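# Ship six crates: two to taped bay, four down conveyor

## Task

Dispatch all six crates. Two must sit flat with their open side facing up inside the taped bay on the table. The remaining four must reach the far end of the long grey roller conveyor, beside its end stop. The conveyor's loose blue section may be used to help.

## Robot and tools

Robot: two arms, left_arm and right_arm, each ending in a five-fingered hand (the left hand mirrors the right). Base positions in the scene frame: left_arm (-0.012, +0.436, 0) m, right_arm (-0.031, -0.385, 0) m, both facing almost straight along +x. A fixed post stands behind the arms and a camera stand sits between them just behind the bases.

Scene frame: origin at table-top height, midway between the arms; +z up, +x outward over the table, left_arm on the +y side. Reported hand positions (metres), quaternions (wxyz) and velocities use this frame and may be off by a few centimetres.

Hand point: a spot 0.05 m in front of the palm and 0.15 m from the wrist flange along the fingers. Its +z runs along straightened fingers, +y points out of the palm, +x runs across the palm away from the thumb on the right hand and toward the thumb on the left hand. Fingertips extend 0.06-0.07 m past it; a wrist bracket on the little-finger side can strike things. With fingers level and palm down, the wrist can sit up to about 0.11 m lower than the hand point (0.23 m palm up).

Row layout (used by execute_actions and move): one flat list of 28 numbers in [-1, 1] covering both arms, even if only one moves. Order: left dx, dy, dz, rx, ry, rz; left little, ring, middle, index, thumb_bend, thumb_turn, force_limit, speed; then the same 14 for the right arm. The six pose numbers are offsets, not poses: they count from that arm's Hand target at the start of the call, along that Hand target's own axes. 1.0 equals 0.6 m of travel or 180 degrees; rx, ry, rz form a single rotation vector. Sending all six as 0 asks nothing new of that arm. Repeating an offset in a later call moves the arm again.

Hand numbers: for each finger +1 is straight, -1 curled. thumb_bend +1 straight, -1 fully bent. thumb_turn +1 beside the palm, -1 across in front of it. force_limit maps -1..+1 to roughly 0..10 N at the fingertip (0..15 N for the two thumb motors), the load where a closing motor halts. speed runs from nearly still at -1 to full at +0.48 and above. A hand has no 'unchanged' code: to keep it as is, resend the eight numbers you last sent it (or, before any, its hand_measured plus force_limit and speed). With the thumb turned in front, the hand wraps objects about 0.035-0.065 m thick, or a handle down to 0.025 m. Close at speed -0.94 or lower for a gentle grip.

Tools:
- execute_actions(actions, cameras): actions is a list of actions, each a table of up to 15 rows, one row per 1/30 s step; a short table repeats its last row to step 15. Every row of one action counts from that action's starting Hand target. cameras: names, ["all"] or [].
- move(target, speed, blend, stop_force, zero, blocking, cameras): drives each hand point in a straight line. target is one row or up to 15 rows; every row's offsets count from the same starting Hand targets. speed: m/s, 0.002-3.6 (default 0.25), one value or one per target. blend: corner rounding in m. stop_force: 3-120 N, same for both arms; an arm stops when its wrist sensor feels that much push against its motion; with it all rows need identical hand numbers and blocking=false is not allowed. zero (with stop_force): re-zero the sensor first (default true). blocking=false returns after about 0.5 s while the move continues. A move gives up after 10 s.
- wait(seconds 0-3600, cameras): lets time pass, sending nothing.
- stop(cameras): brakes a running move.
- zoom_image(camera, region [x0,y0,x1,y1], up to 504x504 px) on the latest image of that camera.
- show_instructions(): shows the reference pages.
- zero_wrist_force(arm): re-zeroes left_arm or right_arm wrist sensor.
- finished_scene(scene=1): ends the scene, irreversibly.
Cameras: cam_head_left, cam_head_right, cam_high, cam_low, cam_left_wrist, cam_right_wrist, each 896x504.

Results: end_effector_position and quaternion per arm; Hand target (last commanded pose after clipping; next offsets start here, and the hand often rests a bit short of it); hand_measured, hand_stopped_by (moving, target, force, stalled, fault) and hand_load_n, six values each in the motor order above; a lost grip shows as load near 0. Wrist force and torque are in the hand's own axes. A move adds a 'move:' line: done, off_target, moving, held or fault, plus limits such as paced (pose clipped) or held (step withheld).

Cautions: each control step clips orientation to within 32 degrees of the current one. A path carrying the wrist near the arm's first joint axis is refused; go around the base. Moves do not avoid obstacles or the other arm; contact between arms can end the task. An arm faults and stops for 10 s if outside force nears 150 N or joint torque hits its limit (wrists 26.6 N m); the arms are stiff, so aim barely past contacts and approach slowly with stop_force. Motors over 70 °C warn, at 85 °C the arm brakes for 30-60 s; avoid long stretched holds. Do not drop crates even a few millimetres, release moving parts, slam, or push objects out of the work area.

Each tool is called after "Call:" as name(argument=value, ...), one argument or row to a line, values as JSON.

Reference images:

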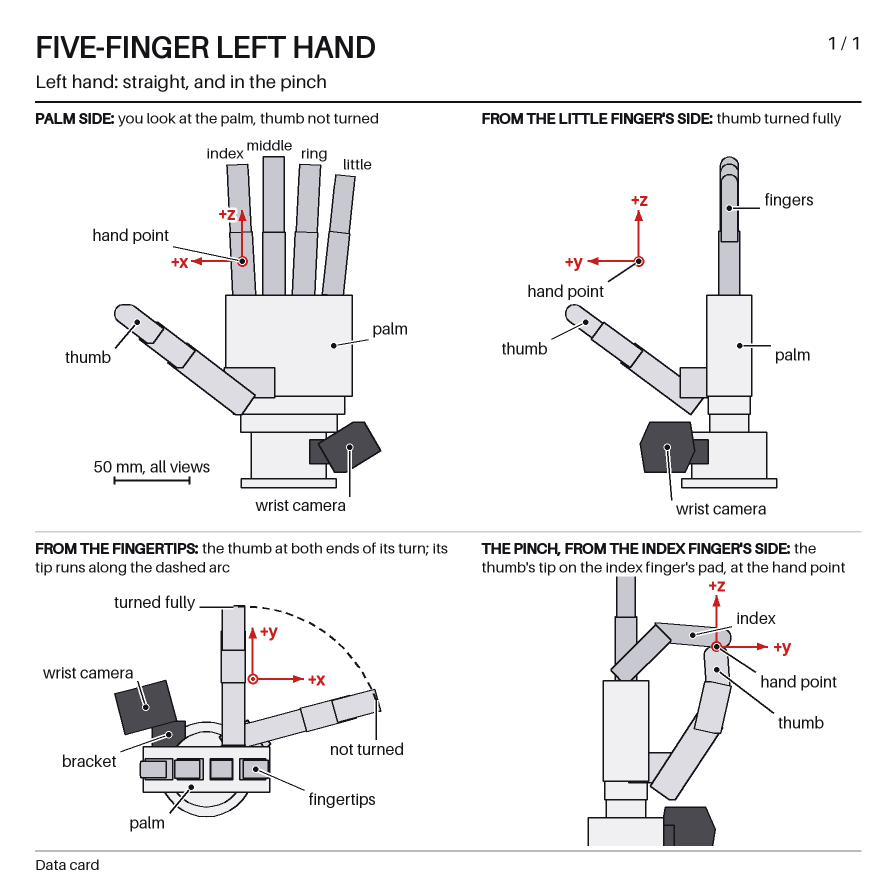

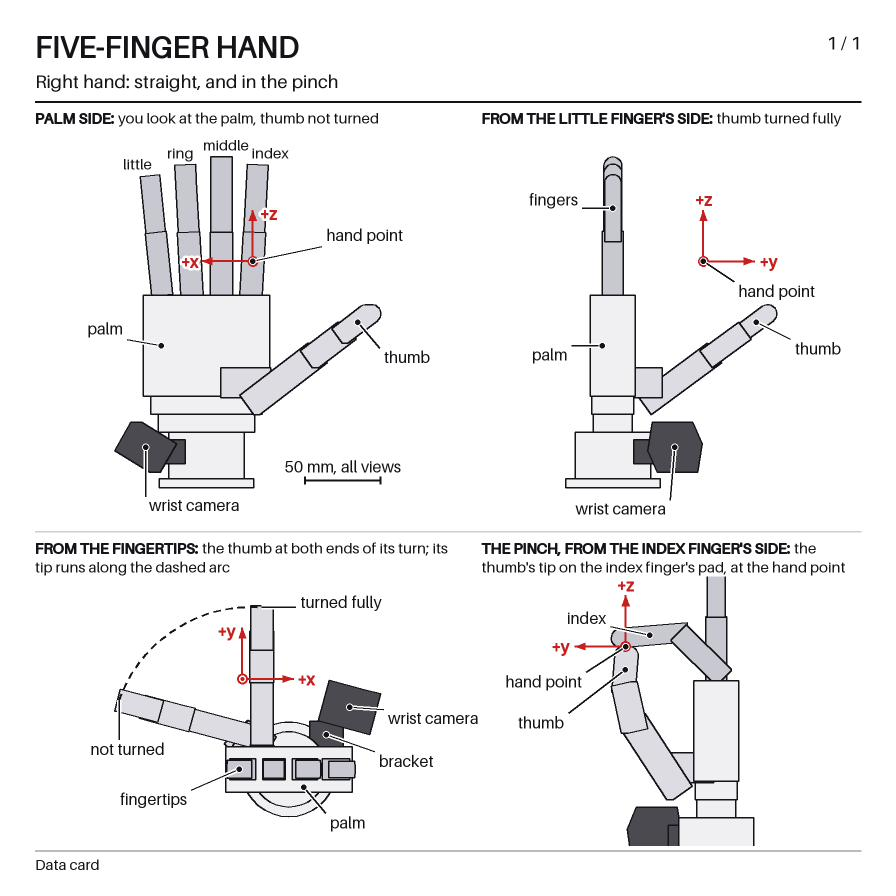

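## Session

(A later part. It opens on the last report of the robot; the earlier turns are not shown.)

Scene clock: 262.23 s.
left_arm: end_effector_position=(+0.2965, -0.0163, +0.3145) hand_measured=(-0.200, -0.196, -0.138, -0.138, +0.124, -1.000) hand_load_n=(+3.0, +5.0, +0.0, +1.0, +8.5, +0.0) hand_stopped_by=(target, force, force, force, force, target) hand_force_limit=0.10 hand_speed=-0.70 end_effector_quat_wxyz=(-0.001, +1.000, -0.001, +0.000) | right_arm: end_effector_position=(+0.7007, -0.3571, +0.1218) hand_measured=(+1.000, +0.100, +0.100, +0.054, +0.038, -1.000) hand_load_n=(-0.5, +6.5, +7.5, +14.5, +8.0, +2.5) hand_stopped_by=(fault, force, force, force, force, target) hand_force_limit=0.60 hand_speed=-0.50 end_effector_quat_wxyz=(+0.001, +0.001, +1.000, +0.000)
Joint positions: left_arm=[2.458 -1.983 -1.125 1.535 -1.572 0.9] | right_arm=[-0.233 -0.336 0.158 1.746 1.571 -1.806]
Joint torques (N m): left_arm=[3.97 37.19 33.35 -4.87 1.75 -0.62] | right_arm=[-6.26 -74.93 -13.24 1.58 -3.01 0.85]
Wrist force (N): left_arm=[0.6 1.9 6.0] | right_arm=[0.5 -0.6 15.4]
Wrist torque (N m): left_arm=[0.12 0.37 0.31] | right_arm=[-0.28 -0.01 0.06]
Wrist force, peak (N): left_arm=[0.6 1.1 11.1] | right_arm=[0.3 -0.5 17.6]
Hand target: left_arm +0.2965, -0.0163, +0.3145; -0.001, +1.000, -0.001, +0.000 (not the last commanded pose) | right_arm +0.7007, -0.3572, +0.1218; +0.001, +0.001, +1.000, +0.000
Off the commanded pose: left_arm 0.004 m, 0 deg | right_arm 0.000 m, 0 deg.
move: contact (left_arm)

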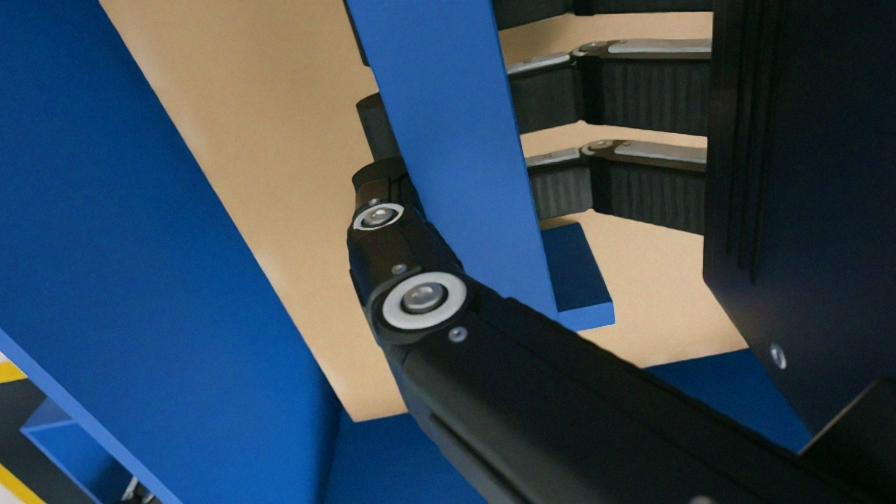

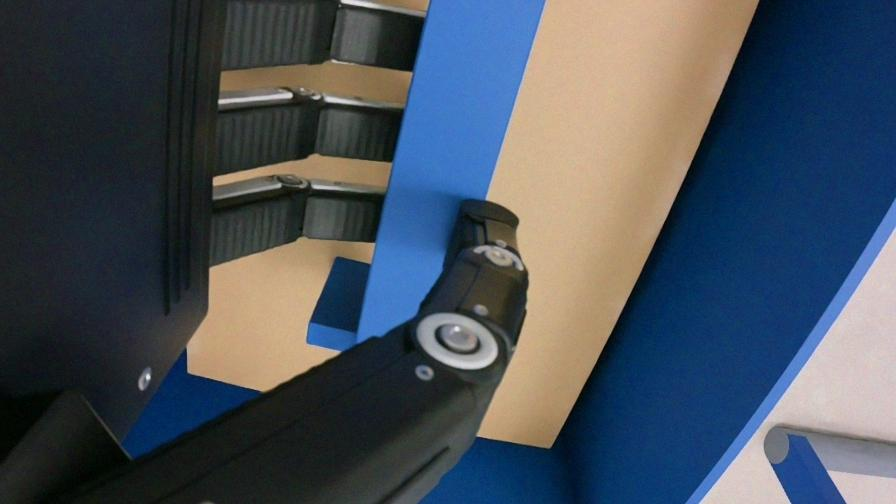

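Call:
move(
  target=[0,0,0.005,0,0,0,-0.2,-0.2,-0.2,-0.2,-0.1,-1,0.1,-0.7,0.0,0,0.015,0,0,0,-0.6,-0.22,-0.22,-0.22,-0.1,-1,0.6,-0.5],
  speed=0.008,
  stop_force=8,
  cameras=["cam_low", "cam_high"],
)

Scene clock: 264.17 s.
left_arm: end_effector_position=(+0.2965, -0.0164, +0.3137) hand_measured=(-0.200, -0.196, -0.138, -0.138, +0.124, -1.000) hand_load_n=(+1.5, +3.5, +0.0, +0.0, +8.5, +1.0) hand_stopped_by=(target, force, force, force, force, target) hand_force_limit=0.10 hand_speed=-0.70 end_effector_quat_wxyz=(-0.001, +1.000, -0.001, +0.000) | right_arm: end_effector_position=(+0.7007, -0.3572, +0.1214) hand_measured=(+1.000, +0.100, +0.100, +0.054, +0.038, -1.000) hand_load_n=(-0.5, +6.0, +7.0, +14.0, +8.0, +2.5) hand_stopped_by=(fault, force, force, force, force, target) hand_force_limit=0.60 hand_speed=-0.50 end_effector_quat_wxyz=(+0.001, +0.001, +1.000, +0.000)
Joint positions: left_arm=[2.458 -1.983 -1.127 1.537 -1.572 0.9] | right_arm=[-0.233 -0.337 0.161 1.744 1.571 -1.806]
Joint torques (N m): left_arm=[4.01 32.61 30.7 -4.66 0.75 -0.46] | right_arm=[-9.05 -50.7 -29.23 4.53 -2.61 0.67]
Wrist force (N): left_arm=[1.3 4.8 -0.8] | right_arm=[1.1 -1.0 7.7]
Wrist torque (N m): left_arm=[0.33 0.09 0.19] | right_arm=[-0.01 0.36 0.10]
Wrist force, peak (N): left_arm=[1.9 6.7 -2.3] | right_arm=[0.3 -0.8 15.9]
Hand target: left_arm +0.2965, -0.0164, +0.3137; -0.001, +1.000, -0.001, +0.000 (not the last commanded pose) | right_arm +0.7007, -0.3572, +0.1214; +0.001, +0.001, +1.000, +0.000 (not the last commanded pose)
Off the commanded pose: left_arm 0.002 m, 0 deg | right_arm 0.009 m, 0 deg.
move: contact (left_arm, right_arm)
Images, in order (width x height): cam_high 896x504, cam_low 896x504.

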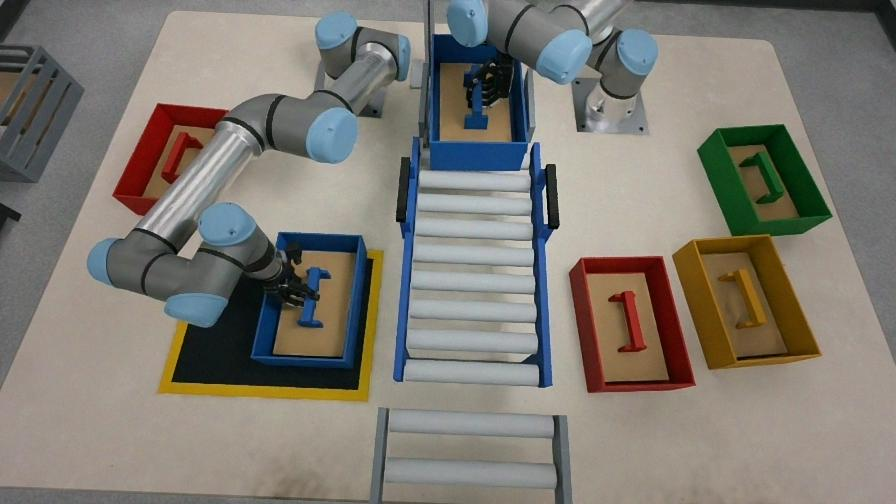

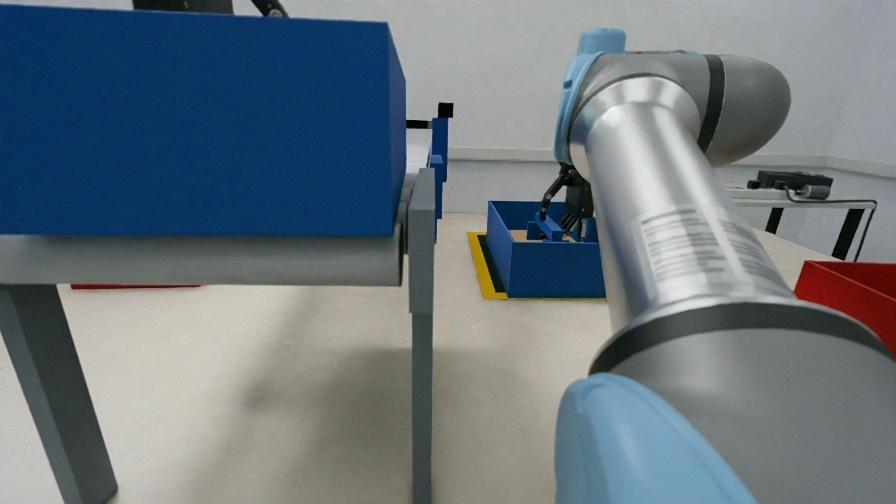

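Call:
move(
  target=[0,0,0,0,0,0,-0.2,-0.2,-0.2,-0.2,1,-1,0.1,-0.7,0.0,0,0.0033,0,0,0,-0.6,-0.22,-0.22,-0.22,1,-1,0.6,-0.5],
  speed=0.02,
  cameras=["cam_left_wrist", "cam_right_wrist"],
)

Call:
move(
  target=[0,0,0,0,0,0,0.5,0.5,0.5,0.5,1,-1,0.1,-0.2,0.0,0,0,0,0,0,-0.6,0.5,0.5,0.5,1,-1,0.6,-0.2],
  speed=0.02,
  cameras=["cam_left_wrist", "cam_right_wrist", "cam_high"],
)

Scene clock: 267.37 s.
left_arm: end_effector_position=(+0.2965, -0.0164, +0.3137) hand_measured=(-0.200, -0.196, -0.138, -0.138, +1.000, -1.000) hand_load_n=(+1.5, +3.5, +0.5, +0.0, +0.0, +0.0) hand_stopped_by=(target, force, force, force, target, target) hand_force_limit=0.10 hand_speed=-0.70 end_effector_quat_wxyz=(-0.001, +1.000, -0.001, +0.000) | right_arm: end_effector_position=(+0.7007, -0.3572, +0.1195) hand_measured=(+1.000, +0.100, +0.098, +0.054, +1.000, -1.000) hand_load_n=(-1.5, +2.0, +2.0, +9.5, +0.0, +0.0) hand_stopped_by=(fault, force, force, force, target, target) hand_force_limit=0.60 hand_speed=-0.50 end_effector_quat_wxyz=(+0.001, +0.001, +1.000, +0.000)
Joint positions: left_arm=[2.458 -1.983 -1.127 1.537 -1.572 0.9] | right_arm=[-0.233 -0.341 0.175 1.734 1.571 -1.806]
Joint torques (N m): left_arm=[5.51 30.03 29.94 -2.65 -1.95 -0.17] | right_arm=[-2.2 -42.79 0.5 -4.33 -3.95 -0.11]
Wrist force (N): left_arm=[0.4 -2.1 4.0] | right_arm=[0.9 -9.0 -37.5]
Wrist torque (N m): left_arm=[-0.16 0.24 0.17] | right_arm=[2.58 3.02 0.01]
Wrist force, peak (N): left_arm=[1.6 5.1 -0.6] | right_arm=[0.7 -8.6 -37.7]
Hand target: left_arm +0.2965, -0.0164, +0.3137; -0.001, +1.000, -0.001, +0.000 | right_arm +0.7007, -0.3572, +0.1195; +0.001, +0.001, +1.000, +0.000
Off the commanded pose: left_arm 0.000 m, 0 deg | right_arm 0.000 m, 0 deg.
move: done

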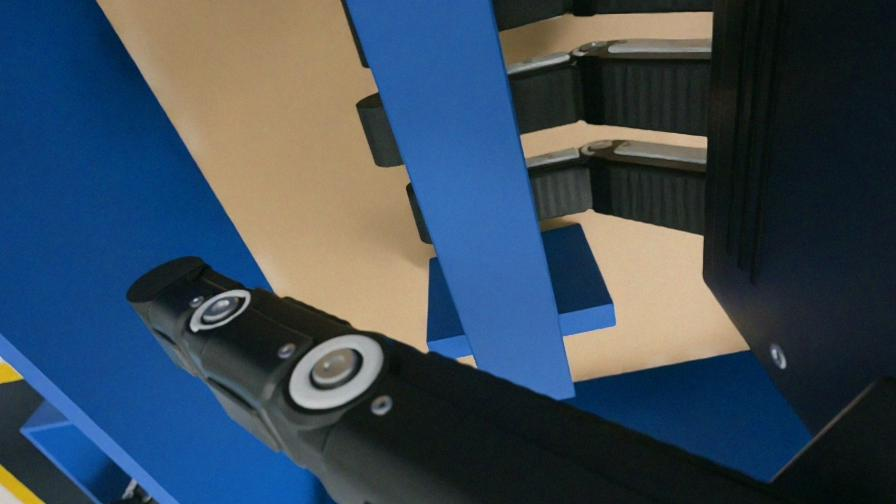

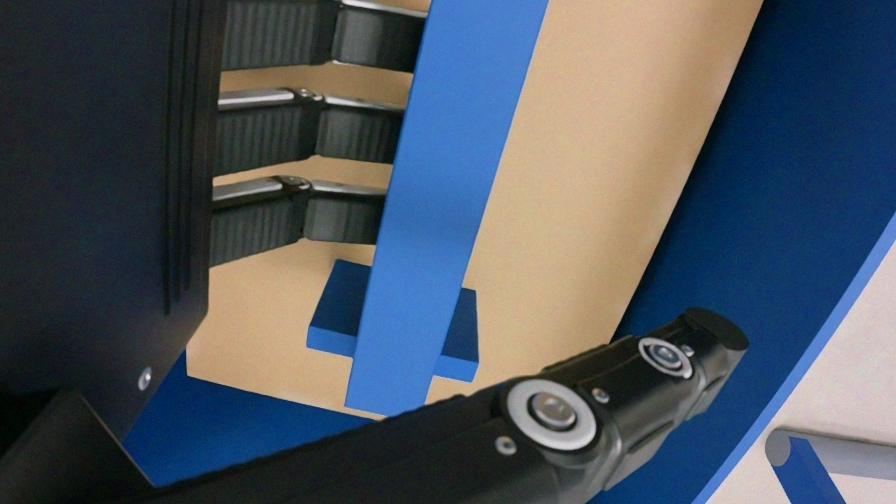

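Scene clock: 267.97 s.
left_arm: end_effector_position=(+0.2965, -0.0164, +0.3138) hand_measured=(+0.454, +0.372, +0.318, +0.390, +1.000, -1.000) hand_load_n=(-15.0, -11.5, -15.0, -13.0, +0.0, +0.0) hand_stopped_by=(stalled, stalled, stalled, stalled, target, target) hand_force_limit=0.10 hand_speed=-0.20 end_effector_quat_wxyz=(-0.001, +1.000, -0.001, +0.000) | right_arm: end_effector_position=(+0.7007, -0.3572, +0.1195) hand_measured=(+1.000, +0.500, +0.500, +0.500, +1.000, -1.000) hand_load_n=(-1.0, +0.0, -2.0, +0.0, -0.5, +0.0) hand_stopped_by=(fault, target, target, target, target, target) hand_force_limit=0.60 hand_speed=-0.20 end_effector_quat_wxyz=(+0.001, +0.001, +1.000, +0.000)
Joint positions: left_arm=[2.458 -1.982 -1.127 1.537 -1.572 0.9] | right_arm=[-0.233 -0.341 0.175 1.734 1.571 -1.806]
Joint torques (N m): left_arm=[4.25 16.4 -2.8 -2.12 -4.1 -0.22] | right_arm=[-1.36 -26.69 0.3 -4.46 0.5 -0.06]
Wrist force (N): left_arm=[2.5 20.6 -40.3] | right_arm=[4.7 1.2 -46.1]
Wrist torque (N m): left_arm=[0.70 -1.23 -0.65] | right_arm=[2.89 2.84 0.33]
Wrist force, peak (N): left_arm=[2.9 21.1 -40.8] | right_arm=[4.5 1.2 -46.4]
Hand target: left_arm +0.2965, -0.0164, +0.3137; -0.001, +1.000, -0.001, +0.000 | right_arm +0.7007, -0.3572, +0.1195; +0.001, +0.001, +1.000, +0.000
Off the commanded pose: left_arm 0.000 m, 0 deg | right_arm 0.000 m, 0 deg.
move: done
Images, in order (width x height): cam_high 896x504, cam_left_wrist 896x504, cam_right_wrist 896x504.

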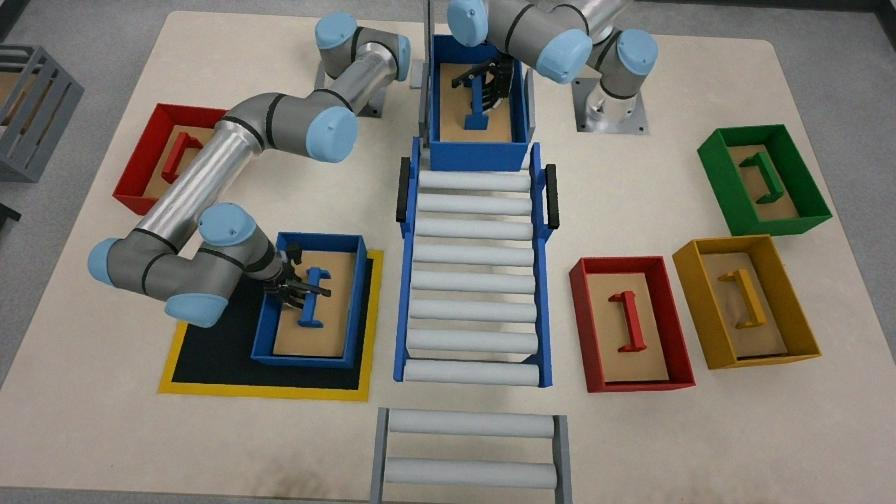

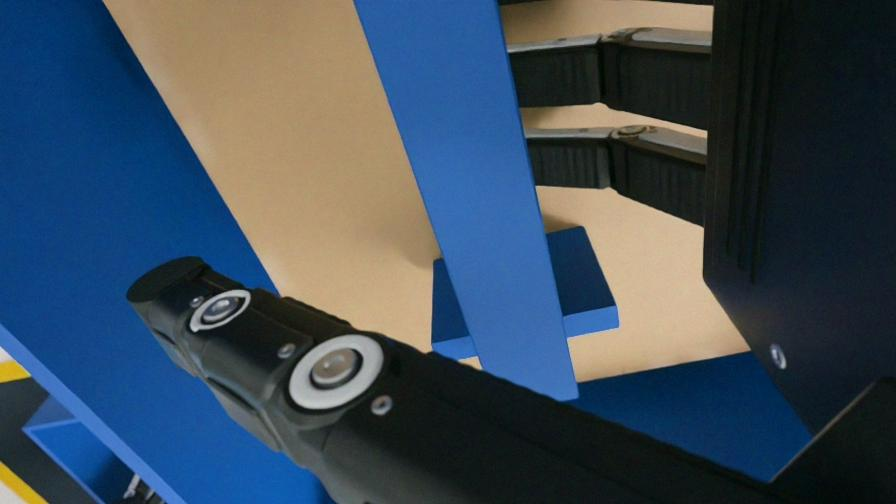

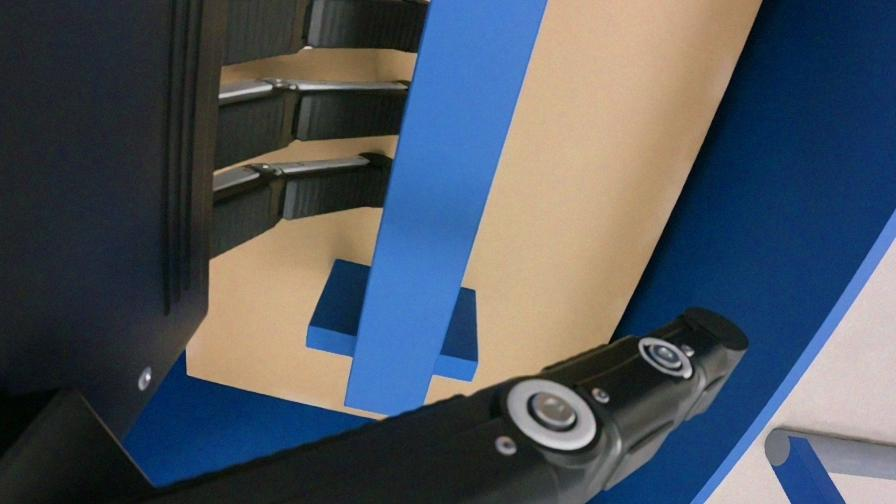

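Call:
move(
  target=[0,0,-0.014,0,0,0,0.5,0.5,0.5,0.5,1,-1,0.1,-0.2,0.0,0,-0.0175,0,0,0,-0.6,0.5,0.5,0.5,1,-1,0.6,-0.2],
  speed=0.03,
  cameras=["cam_left_wrist", "cam_right_wrist", "cam_low"],
)

Scene clock: 269.60 s.
left_arm: end_effector_position=(+0.2965, -0.0164, +0.3221) hand_measured=(+0.454, +0.374, +0.320, +0.392, +1.000, -1.000) hand_load_n=(+0.0, +0.0, +0.0, +0.0, +0.0, +0.0) hand_stopped_by=(stalled, stalled, stalled, stalled, target, target) hand_force_limit=0.10 hand_speed=-0.20 end_effector_quat_wxyz=(-0.001, +1.000, -0.001, +0.000) | right_arm: end_effector_position=(+0.7006, -0.3572, +0.1299) hand_measured=(+1.000, +0.500, +0.500, +0.500, +1.000, -1.000) hand_load_n=(+0.0, +0.0, +0.0, +0.0, +0.0, +0.0) hand_stopped_by=(fault, target, target, target, target, target) hand_force_limit=0.60 hand_speed=-0.20 end_effector_quat_wxyz=(+0.002, +0.001, +1.000, +0.000)
Joint positions: left_arm=[2.458 -1.984 -1.105 1.516 -1.572 0.9] | right_arm=[-0.233 -0.312 0.087 1.791 1.571 -1.806]
Joint torques (N m): left_arm=[1.39 27.68 31.53 -4.16 2.48 -0.7] | right_arm=[-6.65 -44.79 -25.33 4.74 1.74 -1.46]
Wrist force (N): left_arm=[0.9 -1.6 -1.2] | right_arm=[-0.5 0.8 -0.2]
Wrist torque (N m): left_arm=[-0.14 0.04 0.15] | right_arm=[0.19 0.12 0.04]
Wrist force, peak (N): left_arm=[3.1 20.1 -41.5] | right_arm=[4.6 1.1 -46.6]
Hand target: left_arm +0.2965, -0.0164, +0.3221; -0.001, +1.000, -0.001, +0.000 | right_arm +0.7007, -0.3572, +0.1300; +0.001, +0.001, +1.000, +0.000
Off the commanded pose: left_arm 0.000 m, 0 deg | right_arm 0.000 m, 0 deg.
move: done
Images, in order (width x height): cam_low 896x504, cam_left_wrist 896x504, cam_right_wrist 896x504.

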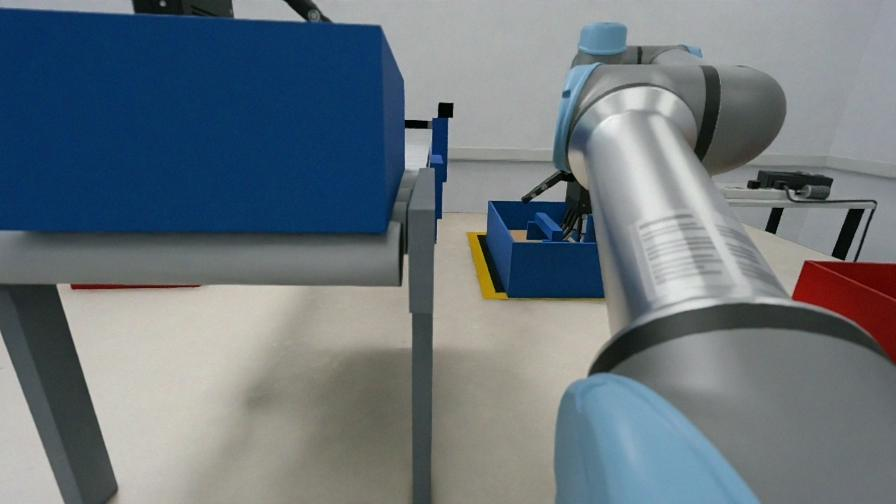

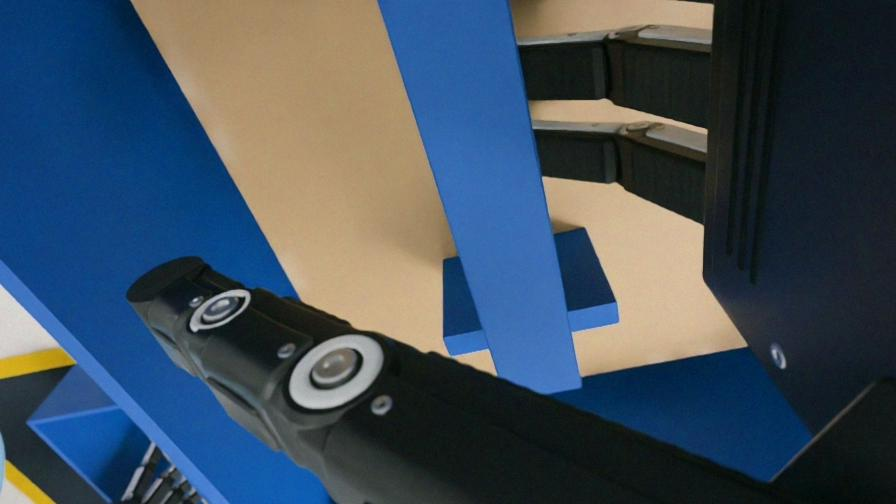

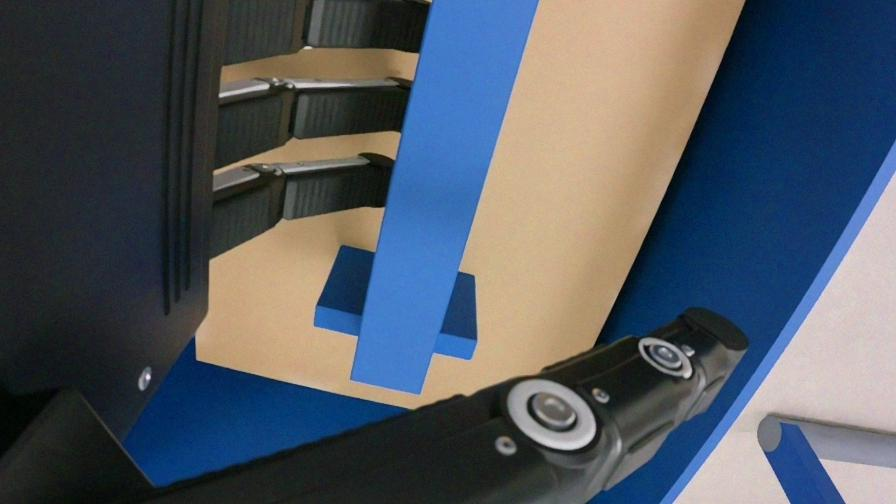

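Call:
move(
  target=[
    [0,0,-0.01,0,0,0,0.75,0.75,0.75,0.75,1,-1,0.1,-0.2,0.0,0,-0.01,0,0,0,-0.6,0.75,0.75,0.75,1,-1,0.6,-0.2],
    [0,0,-0.025,0,0,0,1,1,1,1,1,-1,0.1,-0.2,0.0,0,-0.025,0,0,0,-0.6,1,1,1,1,-1,0.6,-0.2],
  ],
  speed=0.03,
  cameras=["cam_left_wrist", "cam_right_wrist", "cam_high"],
)

Call:
zoom_image(
  camera="cam_high",
  region=[140, 210, 400, 420],
)

Scene clock: 274.80 s.
left_arm: end_effector_position=(+0.2965, -0.0164, +0.3371) hand_measured=(+1.000, +1.000, +0.836, +1.000, +1.000, -1.000) hand_load_n=(+0.0, +0.0, -17.0, +0.0, -0.5, +0.0) hand_stopped_by=(target, target, stalled, target, target, target) hand_force_limit=0.10 hand_speed=-0.20 end_effector_quat_wxyz=(-0.001, +1.000, -0.001, +0.000) | right_arm: end_effector_position=(+0.6998, -0.3571, +0.1447) hand_measured=(+1.000, +1.000, +1.000, +1.000, +1.000, -1.000) hand_load_n=(+0.0, +0.0, +0.0, +0.0, +0.0, +0.0) hand_stopped_by=(fault, target, target, target, target, target) hand_force_limit=0.60 hand_speed=-0.20 end_effector_quat_wxyz=(+0.007, +0.003, +1.000, +0.000)
Joint positions: left_arm=[2.458 -1.987 -1.062 1.476 -1.572 0.9] | right_arm=[-0.234 -0.306 0.035 1.828 1.568 -1.804]
Joint torques (N m): left_arm=[1.54 27.03 25.96 -4.94 -2.77 -1.13] | right_arm=[-12.62 -64.57 -25.68 4.39 -1.98 1.12]
Wrist force (N): left_arm=[1.2 9.3 -12.4] | right_arm=[-0.5 1.1 -0.2]
Wrist torque (N m): left_arm=[0.40 -0.25 -0.05] | right_arm=[0.22 0.12 -0.07]
Wrist force, peak (N): left_arm=[2.7 17.0 -43.7] | right_arm=[-0.5 1.1 -0.2]
Hand target: left_arm +0.2965, -0.0164, +0.3371; -0.001, +1.000, -0.001, +0.000 | right_arm +0.7007, -0.3572, +0.1450; +0.001, +0.001, +1.000, +0.000
Off the commanded pose: left_arm 0.000 m, 0 deg | right_arm 0.001 m, 1 deg.
elbow stopped short (right arm): the move would have taken joint 3 (elbow) straighter than the controller allows.
move: done
Images, in order (width x height): cam_high 896x504, cam_left_wrist 896x504, cam_right_wrist 896x504.

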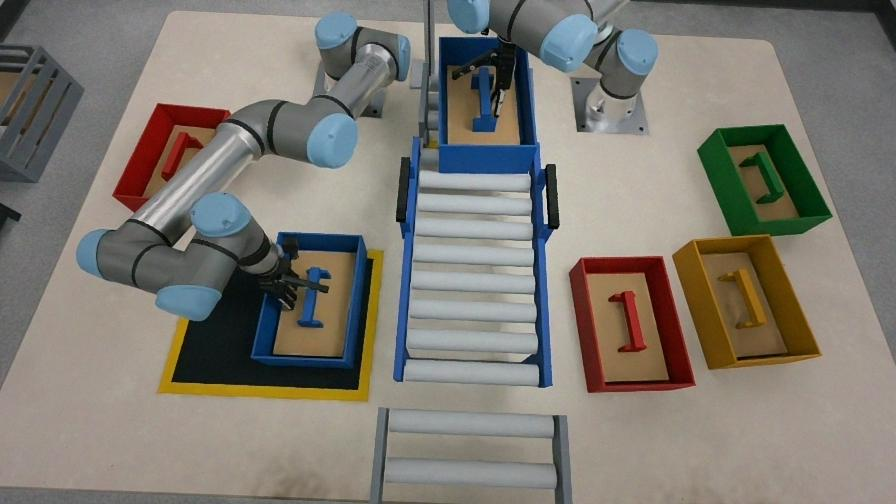

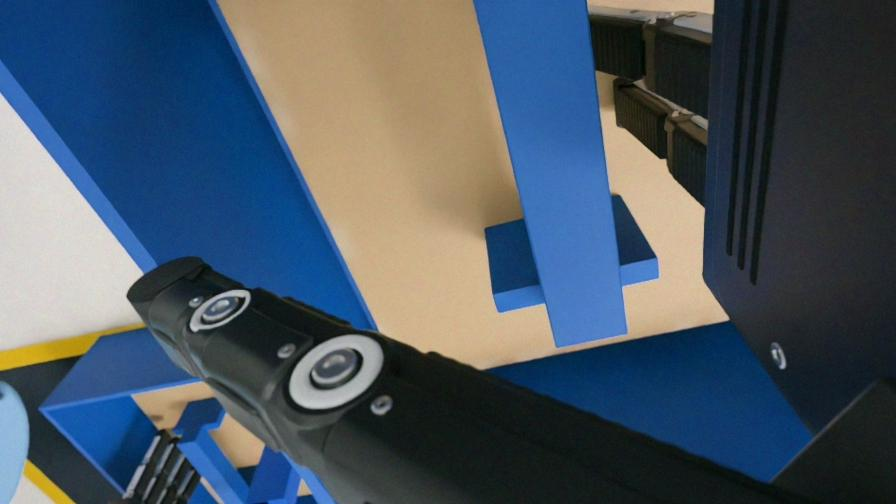

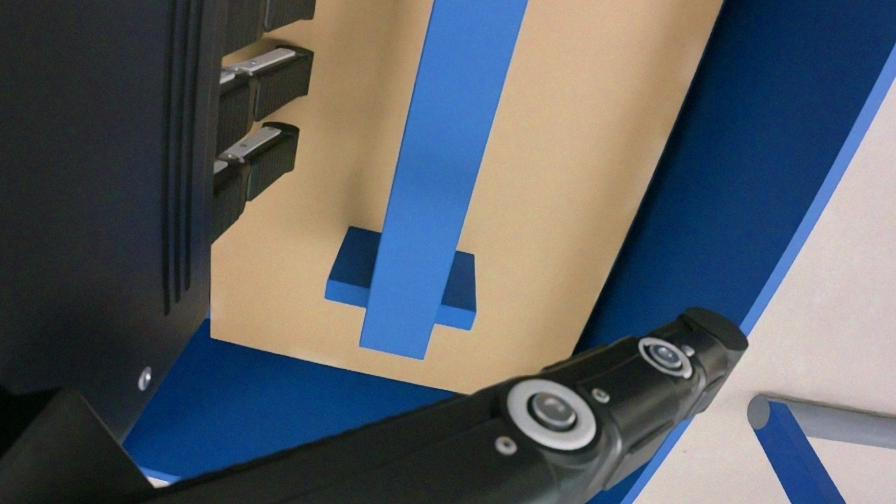

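Scaled by 1.938 from the camera's image (finer frame: 1280x720).

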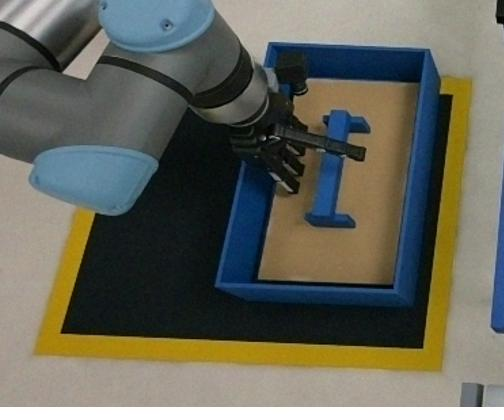

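Call:
execute_actions(
  actions=[],
  cameras=["cam_low", "cam_head_right", "cam_head_left"],
)

Scene clock: 275.37 s.
left_arm: end_effector_position=(+0.2965, -0.0164, +0.3371) hand_measured=(+1.000, +1.000, +0.836, +1.000, +1.000, -1.000) hand_load_n=(+0.0, +0.0, -17.0, +0.0, -0.5, +0.0) hand_stopped_by=(target, target, stalled, target, target, target) hand_force_limit=0.10 hand_speed=-0.20 end_effector_quat_wxyz=(-0.001, +1.000, -0.001, +0.000) | right_arm: end_effector_position=(+0.6998, -0.3571, +0.1447) hand_measured=(+1.000, +1.000, +1.000, +1.000, +1.000, -1.000) hand_load_n=(+0.0, +0.0, +0.0, +0.0, +0.0, +0.0) hand_stopped_by=(fault, target, target, target, target, target) hand_force_limit=0.60 hand_speed=-0.20 end_effector_quat_wxyz=(+0.007, +0.003, +1.000, +0.000)
Joint positions: left_arm=[2.458 -1.987 -1.062 1.476 -1.572 0.9] | right_arm=[-0.234 -0.306 0.035 1.828 1.568 -1.804]
Joint velocities: within noise
Joint torques (N m): left_arm=[1.73 26.1 26.33 -5.18 -4.39 -0.93] | right_arm=[-12.88 -64.62 -25.93 4.34 -1.88 1.19]
Motor temperatures (°C): left_arm=[41 44 36 35 50 46] | right_arm=[32 35 36 39 52 45]
Wrist force (N): left_arm=[0.7 9.6 -11.9] | right_arm=[-0.6 0.7 -0.7]
Wrist torque (N m): left_arm=[0.41 -0.18 -0.08] | right_arm=[0.18 0.15 -0.09]
Wrist force, peak (N): left_arm=[1.0 9.4 -12.3] | right_arm=[-0.6 0.8 -0.6]
Hand target: left_arm +0.2965, -0.0164, +0.3371; -0.001, +1.000, -0.001, +0.000 | right_arm +0.7007, -0.3572, +0.1450; +0.001, +0.001, +1.000, +0.000
Off the commanded pose: left_arm 0.000 m, 0 deg | right_arm 0.001 m, 1 deg.
Images, in order (width x height): cam_head_left 896x504, cam_head_right 896x504, cam_low 896x504.

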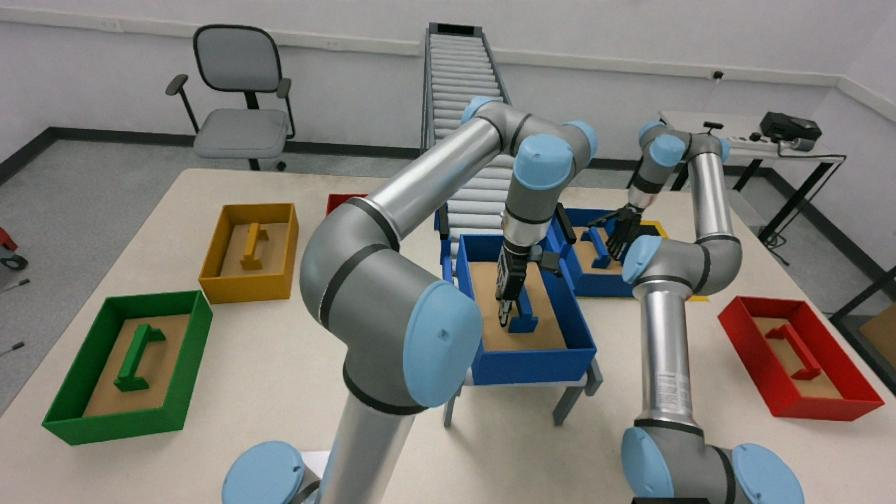

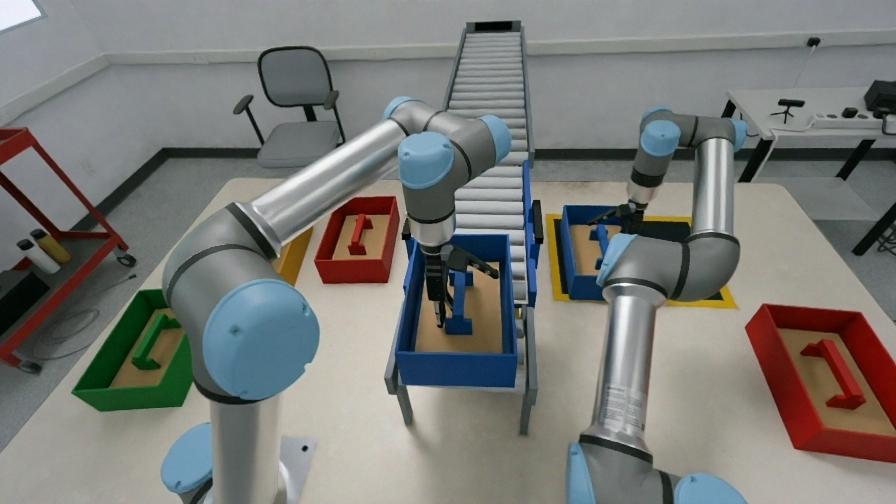

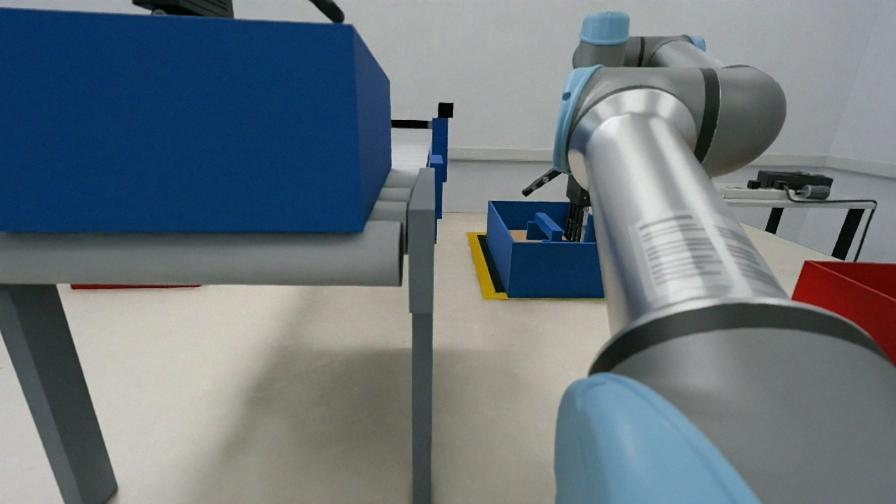

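Call:
move(
  target=[
    [0,0,0,0,0,0,0.96,0.96,0.75,0.96,1,-1,0.1,-0.2,0.0167,0,-0.025,0,0,0,-0.6,1,1,1,1,-1,0.6,-0.2],
    [0,0,0.017,0,0,0,0.96,0.96,0.75,0.96,1,-1,0.1,-0.2,0.05,0,-0.10,0,0,0,-0.6,1,1,1,1,-1,0.6,-0.2],
  ],
  speed=0.06,
  cameras=["cam_left_wrist", "cam_right_wrist"],
)

Scene clock: 279.20 s.
left_arm: end_effector_position=(+0.2954, -0.0152, +0.3367) hand_measured=(+0.960, +0.960, +0.750, +0.960, +1.000, -1.000) hand_load_n=(+0.0, +0.0, -1.0, +0.0, -0.5, +0.0) hand_stopped_by=(target, target, target, target, target, target) hand_force_limit=0.10 hand_speed=-0.20 end_effector_quat_wxyz=(-0.002, +1.000, -0.001, -0.001) | right_arm: end_effector_position=(+0.6771, -0.3571, +0.1904) hand_measured=(+1.000, +1.000, +1.000, +1.000, +1.000, -1.000) hand_load_n=(+0.0, +0.0, +0.0, +0.0, +0.0, +0.0) hand_stopped_by=(fault, target, target, target, target, target) hand_force_limit=0.60 hand_speed=-0.20 end_effector_quat_wxyz=(+0.001, +0.001, +1.000, +0.000)
Joint positions: left_arm=[2.458 -1.984 -1.067 1.475 -1.573 0.9] | right_arm=[-0.241 -0.454 0.218 1.804 1.571 -1.814]
Joint torques (N m): left_arm=[-0.76 33.67 16.4 -2.35 0.14 0.27] | right_arm=[-13.1 -62.64 -8.47 0.15 -2.04 -1.79]
Wrist force (N): left_arm=[-0.2 0.4 -4.3] | right_arm=[-0.5 0.3 -0.5]
Wrist torque (N m): left_arm=[0.43 0.05 0.07] | right_arm=[0.11 0.13 0.05]
Wrist force, peak (N): left_arm=[6.3 -30.3 -127.4] | right_arm=[-1.0 0.9 0.1]
Hand target: left_arm +0.2954, -0.0152, +0.3367; -0.002, +1.000, -0.001, -0.001 (not the last commanded pose) | right_arm +0.6770, -0.3571, +0.1904; +0.001, +0.001, +1.000, +0.000 (not the last commanded pose)
Off the commanded pose: left_arm 0.010 m, 0 deg | right_arm 0.016 m, 0 deg.
FORCE FAULT: contact force on the left arm reached its limit, and that arm stopped. The contact can be on any part of that arm, not only on its tool. That arm's remaining commands of this call were not run. That arm is still stopped at the end of this call. That arm stays stopped for about 9 more seconds. Until then a move that you send moves the other arm only, and its call returns only when the move has ended. Once the stop has ended, the next robot result says so. If the stop ends while you think or write, that arm runs what you send next, counted from a new Hand target: where the arm stands when the stop ends. While its stop runs, that arm, its gripper or tool too, takes no new command. Until it ends, the stop uses up actions while you think or wait. An arm that is not stopped still takes commands.
move: fault (left_arm), off_target (right_arm; braked at the fault stop of left_arm); path passed 1 of 2 targets

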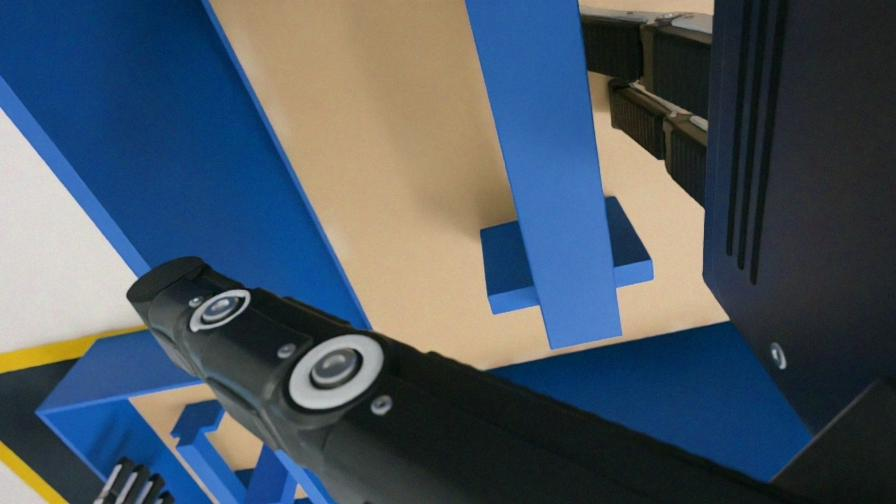

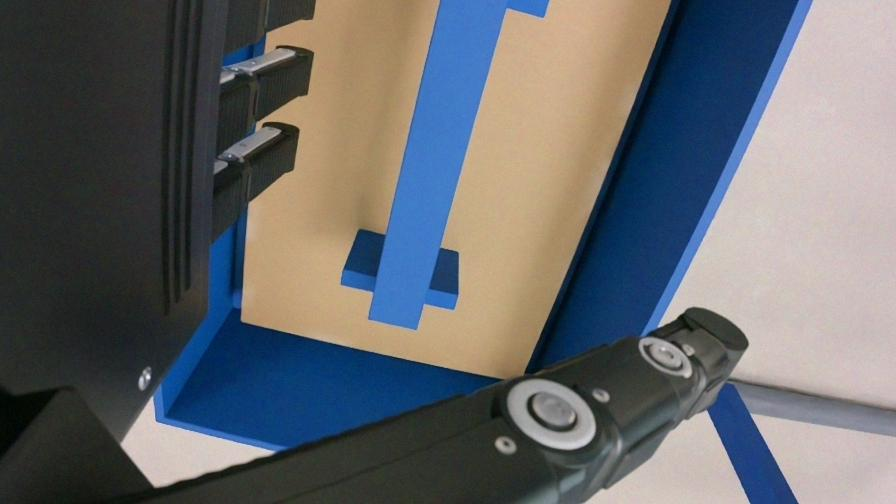

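Call:
move(
  target=[
    [0,0,0,0,0,0,0.96,0.96,0.75,0.96,1,-1,0.1,-0.2,0.06,0,-0.08,0,0,0,-0.6,1,1,1,1,-1,0.6,-0.2],
    [0,0,0,0,0,0,0.96,0.96,0.75,0.96,1,-1,0.1,-0.2,0.35,0.04,-0.13,0,0,0,-0.6,1,1,1,1,-1,0.6,-0.2],
  ],
  speed=0.1,
  cameras=["cam_high", "cam_low"],
)

Scene clock: 286.23 s.
left_arm: end_effector_position=(+0.2954, -0.0152, +0.3367) hand_measured=(+0.960, +0.960, +0.750, +0.960, +1.000, -1.000) hand_load_n=(+0.0, +0.0, -1.0, +0.0, -0.5, +0.0) hand_stopped_by=(target, target, target, target, target, target) hand_force_limit=0.10 hand_speed=-0.20 end_effector_quat_wxyz=(-0.002, +1.000, -0.001, -0.001) | right_arm: end_effector_position=(+0.4670, -0.3325, +0.2679) hand_measured=(+1.000, +1.000, +1.000, +1.000, +1.000, -1.000) hand_load_n=(+0.0, +0.0, +0.0, +0.0, +0.0, +0.0) hand_stopped_by=(fault, target, target, target, target, target) hand_force_limit=0.60 hand_speed=-0.20 end_effector_quat_wxyz=(+0.001, +0.001, +1.000, +0.000)
Joint positions: left_arm=[2.458 -1.984 -1.067 1.475 -1.573 0.9] | right_arm=[-0.302 -1.195 1.296 1.467 1.571 -1.875]
Joint torques (N m): left_arm=[-1.38 34.22 16.94 -2.27 0.08 0.31] | right_arm=[-12.94 -40.86 -8.91 0.24 -2.07 -1.77]
Wrist force (N): left_arm=[-0.1 0.4 -4.7] | right_arm=[-0.4 1.0 0.0]
Wrist torque (N m): left_arm=[0.46 0.04 0.07] | right_arm=[0.19 0.10 0.07]
Wrist force, peak (N): left_arm=[-0.1 0.2 -4.9] | right_arm=[-0.3 1.3 -0.3]
Hand target: left_arm +0.2954, -0.0152, +0.3367; -0.002, +1.000, -0.001, -0.001 | right_arm +0.4669, -0.3325, +0.2679; +0.001, +0.001, +1.000, +0.000
Off the commanded pose: right_arm 0.000 m, 0 deg.
FORCE FAULT, CONTINUED: the left arm was still stopped when this call began, by the force fault that an earlier result reported. Since the last result the stop counts as 7 of the actions that you can send in this scene. That arm ran no command of this call. That arm is still stopped at the end of this call. That arm stays stopped for about 2 more seconds. If the stop ends while you think or write, that arm runs what you send next, counted from a new Hand target: where the arm stands when the stop ends. While its stop runs, that arm, its gripper or tool too, takes no new command.
move: done (right_arm), not run (left_arm; its earlier fault stop)

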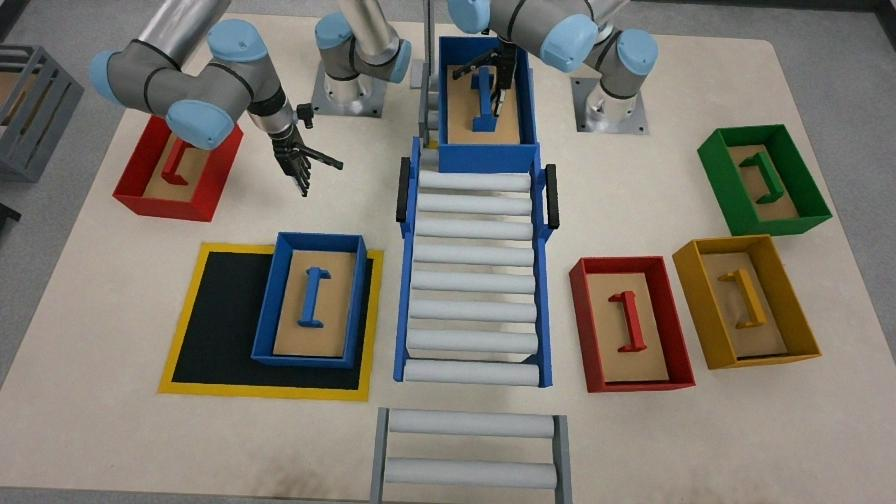

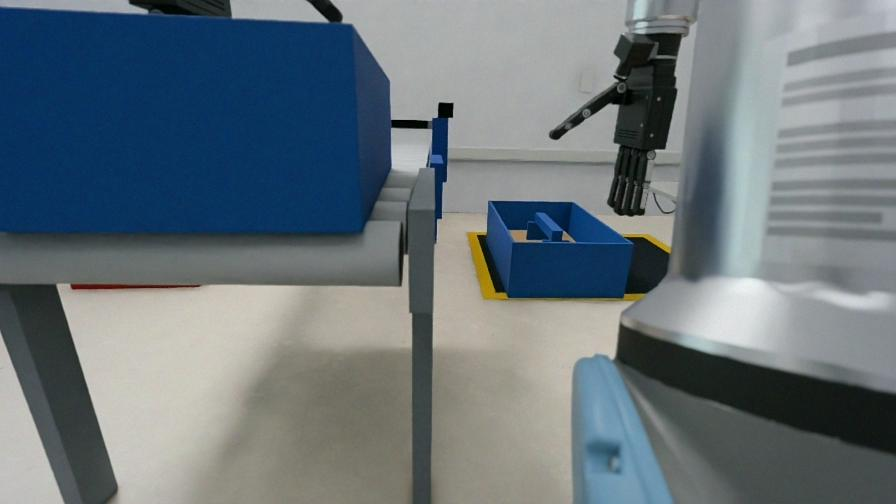

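Call:
zoom_image(
  camera="cam_high",
  region=[140, 210, 400, 420],
)

Call:
zoom_image(
  camera="cam_high",
  region=[400, 20, 600, 200],
)

Scaled by 1.938 from the camera's image (finer frame: 1280x720).

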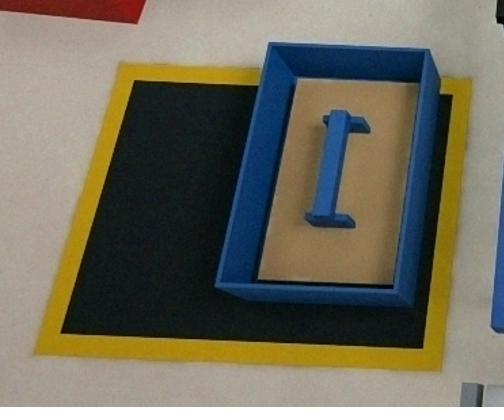

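Scaled by 2.520 from the camera's image (finer frame: 1280x720).

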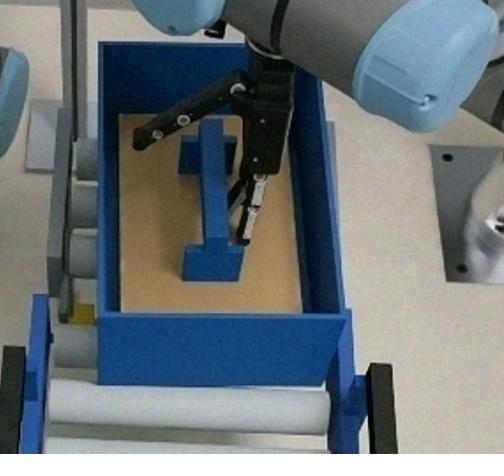

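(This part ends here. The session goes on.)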